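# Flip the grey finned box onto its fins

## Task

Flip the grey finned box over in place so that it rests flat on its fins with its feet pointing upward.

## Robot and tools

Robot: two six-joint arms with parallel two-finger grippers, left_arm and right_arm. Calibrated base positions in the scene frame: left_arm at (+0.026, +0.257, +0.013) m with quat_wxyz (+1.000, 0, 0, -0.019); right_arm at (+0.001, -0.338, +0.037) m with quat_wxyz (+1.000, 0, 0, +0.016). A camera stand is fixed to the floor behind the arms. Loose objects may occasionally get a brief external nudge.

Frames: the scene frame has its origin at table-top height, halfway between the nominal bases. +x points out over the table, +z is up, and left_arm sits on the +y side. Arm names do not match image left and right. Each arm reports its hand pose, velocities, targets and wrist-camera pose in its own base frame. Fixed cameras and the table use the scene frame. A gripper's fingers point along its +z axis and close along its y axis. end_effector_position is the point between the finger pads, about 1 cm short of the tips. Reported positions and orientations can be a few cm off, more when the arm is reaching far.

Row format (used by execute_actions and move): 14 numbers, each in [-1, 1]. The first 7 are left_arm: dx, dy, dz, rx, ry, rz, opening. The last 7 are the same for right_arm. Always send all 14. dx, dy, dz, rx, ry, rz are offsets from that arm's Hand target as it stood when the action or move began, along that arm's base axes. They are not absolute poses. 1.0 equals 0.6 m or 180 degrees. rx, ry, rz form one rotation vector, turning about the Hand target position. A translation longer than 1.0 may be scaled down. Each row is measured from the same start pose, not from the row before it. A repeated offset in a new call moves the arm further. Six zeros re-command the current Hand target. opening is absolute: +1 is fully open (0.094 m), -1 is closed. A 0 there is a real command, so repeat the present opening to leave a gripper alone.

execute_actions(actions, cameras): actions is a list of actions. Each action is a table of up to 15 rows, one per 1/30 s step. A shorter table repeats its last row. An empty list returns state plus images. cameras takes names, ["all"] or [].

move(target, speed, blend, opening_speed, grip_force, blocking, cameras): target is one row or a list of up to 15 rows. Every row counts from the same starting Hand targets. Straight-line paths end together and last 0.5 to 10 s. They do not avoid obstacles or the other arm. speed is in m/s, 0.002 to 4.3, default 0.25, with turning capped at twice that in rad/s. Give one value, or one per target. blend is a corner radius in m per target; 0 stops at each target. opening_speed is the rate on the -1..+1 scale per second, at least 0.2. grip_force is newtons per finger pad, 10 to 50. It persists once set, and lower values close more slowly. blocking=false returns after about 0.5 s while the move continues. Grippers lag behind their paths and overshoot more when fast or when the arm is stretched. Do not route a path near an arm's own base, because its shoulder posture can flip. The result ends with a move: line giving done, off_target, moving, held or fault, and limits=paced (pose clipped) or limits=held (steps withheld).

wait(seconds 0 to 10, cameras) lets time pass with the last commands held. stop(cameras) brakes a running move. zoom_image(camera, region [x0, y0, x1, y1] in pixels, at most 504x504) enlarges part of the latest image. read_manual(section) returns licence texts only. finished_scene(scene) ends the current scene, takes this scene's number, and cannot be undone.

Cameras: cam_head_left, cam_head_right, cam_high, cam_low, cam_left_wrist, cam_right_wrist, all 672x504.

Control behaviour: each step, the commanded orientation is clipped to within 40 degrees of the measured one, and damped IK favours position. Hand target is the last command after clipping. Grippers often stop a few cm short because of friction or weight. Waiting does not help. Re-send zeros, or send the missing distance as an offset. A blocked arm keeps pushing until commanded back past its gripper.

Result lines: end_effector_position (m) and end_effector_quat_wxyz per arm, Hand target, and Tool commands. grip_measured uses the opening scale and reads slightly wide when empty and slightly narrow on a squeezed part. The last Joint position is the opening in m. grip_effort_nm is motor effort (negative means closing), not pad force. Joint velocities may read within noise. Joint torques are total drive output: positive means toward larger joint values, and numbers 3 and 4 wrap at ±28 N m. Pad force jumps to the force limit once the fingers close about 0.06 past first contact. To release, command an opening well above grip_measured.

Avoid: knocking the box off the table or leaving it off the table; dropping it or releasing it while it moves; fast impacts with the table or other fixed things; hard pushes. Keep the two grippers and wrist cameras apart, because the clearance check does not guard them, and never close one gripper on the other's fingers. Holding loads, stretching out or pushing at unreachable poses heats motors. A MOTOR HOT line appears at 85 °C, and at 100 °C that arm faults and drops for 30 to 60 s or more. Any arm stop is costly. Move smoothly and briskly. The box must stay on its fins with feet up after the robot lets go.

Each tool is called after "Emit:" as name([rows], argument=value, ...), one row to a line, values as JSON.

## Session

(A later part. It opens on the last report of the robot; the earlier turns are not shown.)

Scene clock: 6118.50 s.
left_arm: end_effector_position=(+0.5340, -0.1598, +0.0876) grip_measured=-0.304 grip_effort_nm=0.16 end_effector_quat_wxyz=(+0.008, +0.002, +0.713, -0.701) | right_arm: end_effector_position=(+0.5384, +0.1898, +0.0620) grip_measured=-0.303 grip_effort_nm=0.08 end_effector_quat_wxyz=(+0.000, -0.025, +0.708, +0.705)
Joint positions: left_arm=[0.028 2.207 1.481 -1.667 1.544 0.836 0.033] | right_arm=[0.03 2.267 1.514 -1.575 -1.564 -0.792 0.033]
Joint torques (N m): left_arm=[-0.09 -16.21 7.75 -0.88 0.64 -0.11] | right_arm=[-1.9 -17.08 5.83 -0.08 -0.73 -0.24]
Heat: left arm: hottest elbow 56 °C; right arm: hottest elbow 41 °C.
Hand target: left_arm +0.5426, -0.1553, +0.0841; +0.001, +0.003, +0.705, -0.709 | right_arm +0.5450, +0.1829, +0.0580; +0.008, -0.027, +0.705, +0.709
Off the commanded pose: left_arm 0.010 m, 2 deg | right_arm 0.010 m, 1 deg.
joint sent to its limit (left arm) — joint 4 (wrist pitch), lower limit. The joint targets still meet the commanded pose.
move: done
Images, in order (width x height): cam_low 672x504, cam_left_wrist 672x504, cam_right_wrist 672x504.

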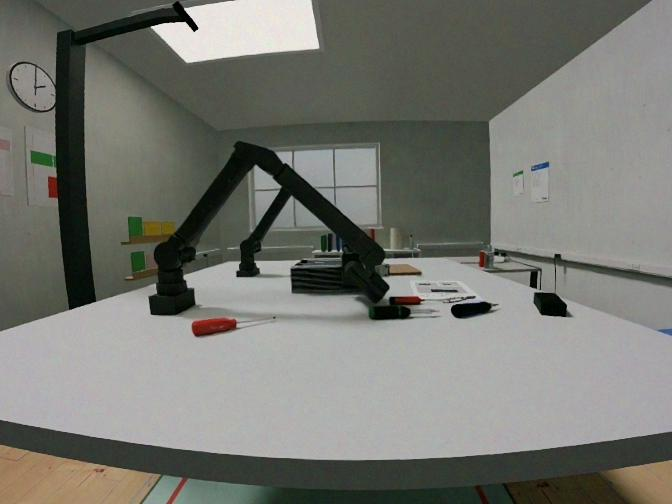

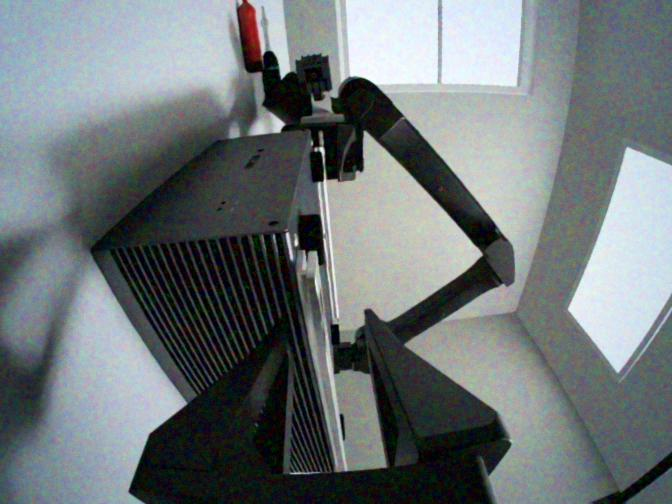

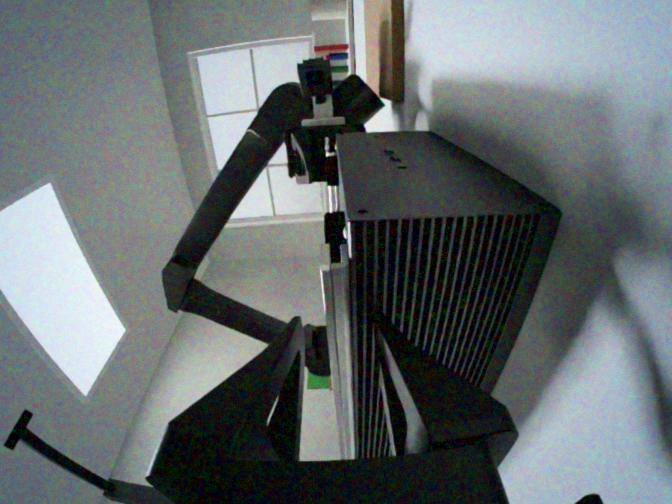

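Emit:
move([
  [0,0.1,0.003,0,0,0,-0.3,0,-0.1,0.003,0,0,0,-0.3],
  [0,0.2,0.08,0,0,0,-0.3,0,-0.2,0.08,0,0,0,-0.3],
  [-0.05,0.25,0.25,0,0,0,-0.3,-0.05,-0.25,0.25,0,0,0,-0.3],
], speed=0.08, blend=0.02, cameras=["all"])

Scene clock: 6135.23 s.
left_arm: end_effector_position=(+0.5158, -0.0091, +0.2281) grip_measured=-0.303 grip_effort_nm=0.16 end_effector_quat_wxyz=(+0.092, -0.074, +0.752, -0.648) | right_arm: end_effector_position=(+0.5157, +0.0397, +0.2016) grip_measured=-0.302 grip_effort_nm=0.08 end_effector_quat_wxyz=(+0.078, +0.037, +0.752, +0.653)
Joint positions: left_arm=[0.322 1.848 1.417 -1.667 1.405 0.575 0.033] | right_arm=[-0.261 1.902 1.41 -1.679 -1.407 -0.677 0.033]
Joint torques (N m): left_arm=[0.03 -16.03 6.89 -0.57 0.77 -0.26] | right_arm=[-2.26 -16.15 6.2 -0.69 -0.68 -0.02]
Heat: left arm: hottest elbow 55 °C; right arm: hottest elbow 40 °C.
Hand target: left_arm +0.5125, -0.0051, +0.2342; +0.001, +0.003, +0.705, -0.709 | right_arm +0.5150, +0.0327, +0.2080; +0.008, -0.026, +0.705, +0.709
Off the commanded pose: left_arm 0.008 m, 16 deg | right_arm 0.009 m, 14 deg.
joint sent to its limit (left arm) — joint 4 (wrist pitch), lower limit. The joint targets are off in orientation, not in position.
joint sent to its limit (right arm) — joint 4 (wrist pitch), lower limit. The joint targets are off in orientation, not in position.
move: off_target (left_arm, right_arm)

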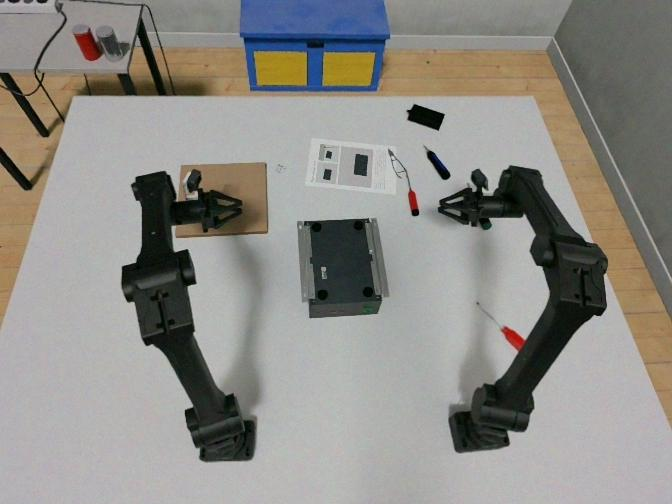

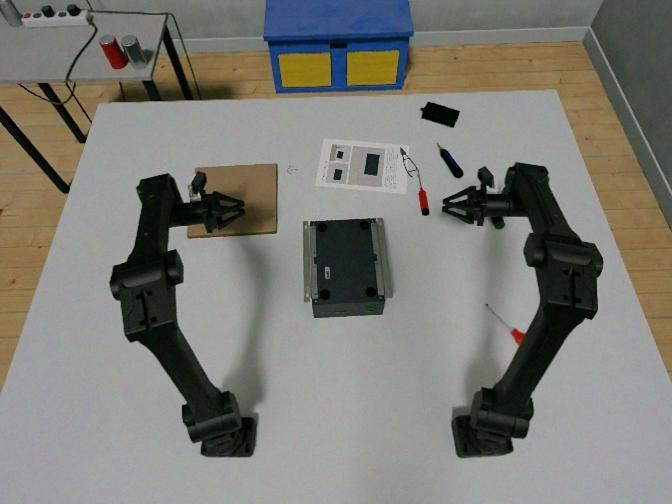

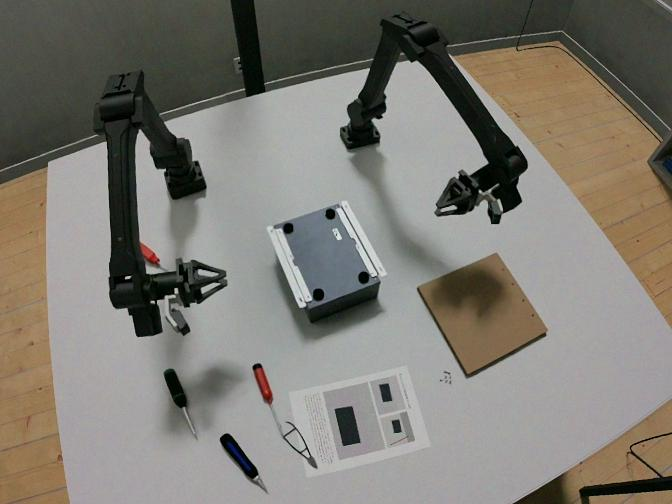

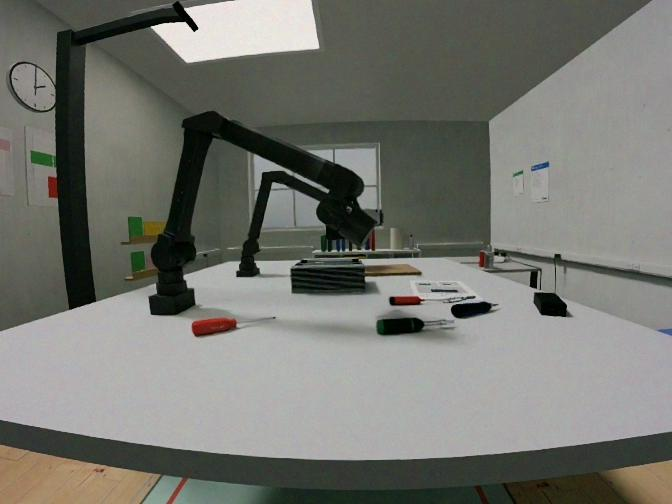

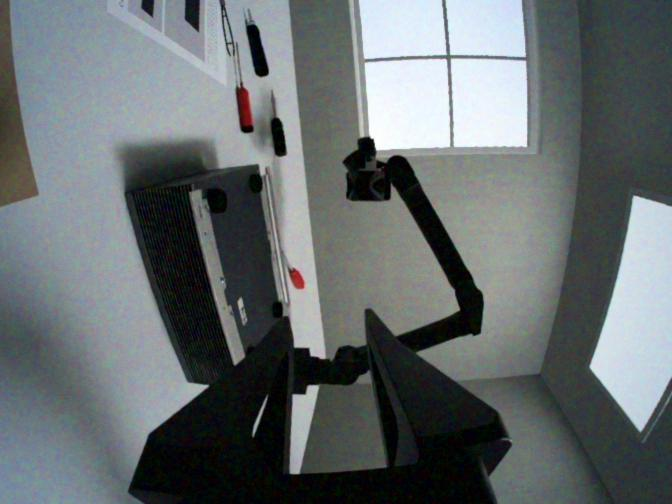

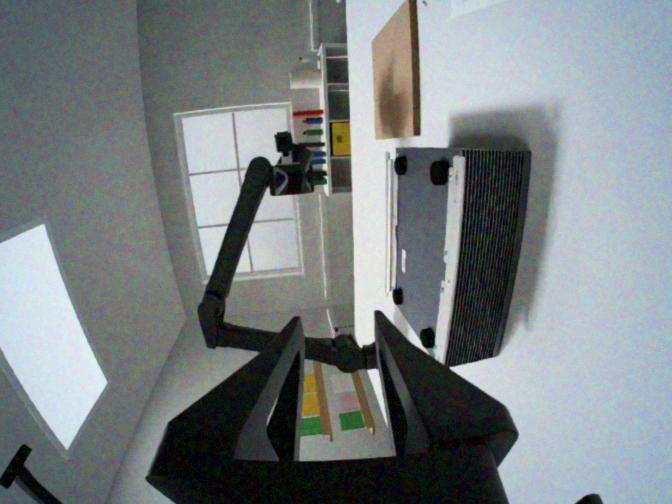

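Emit:
finished_scene(scene=1)

The scene is finished: the task was done.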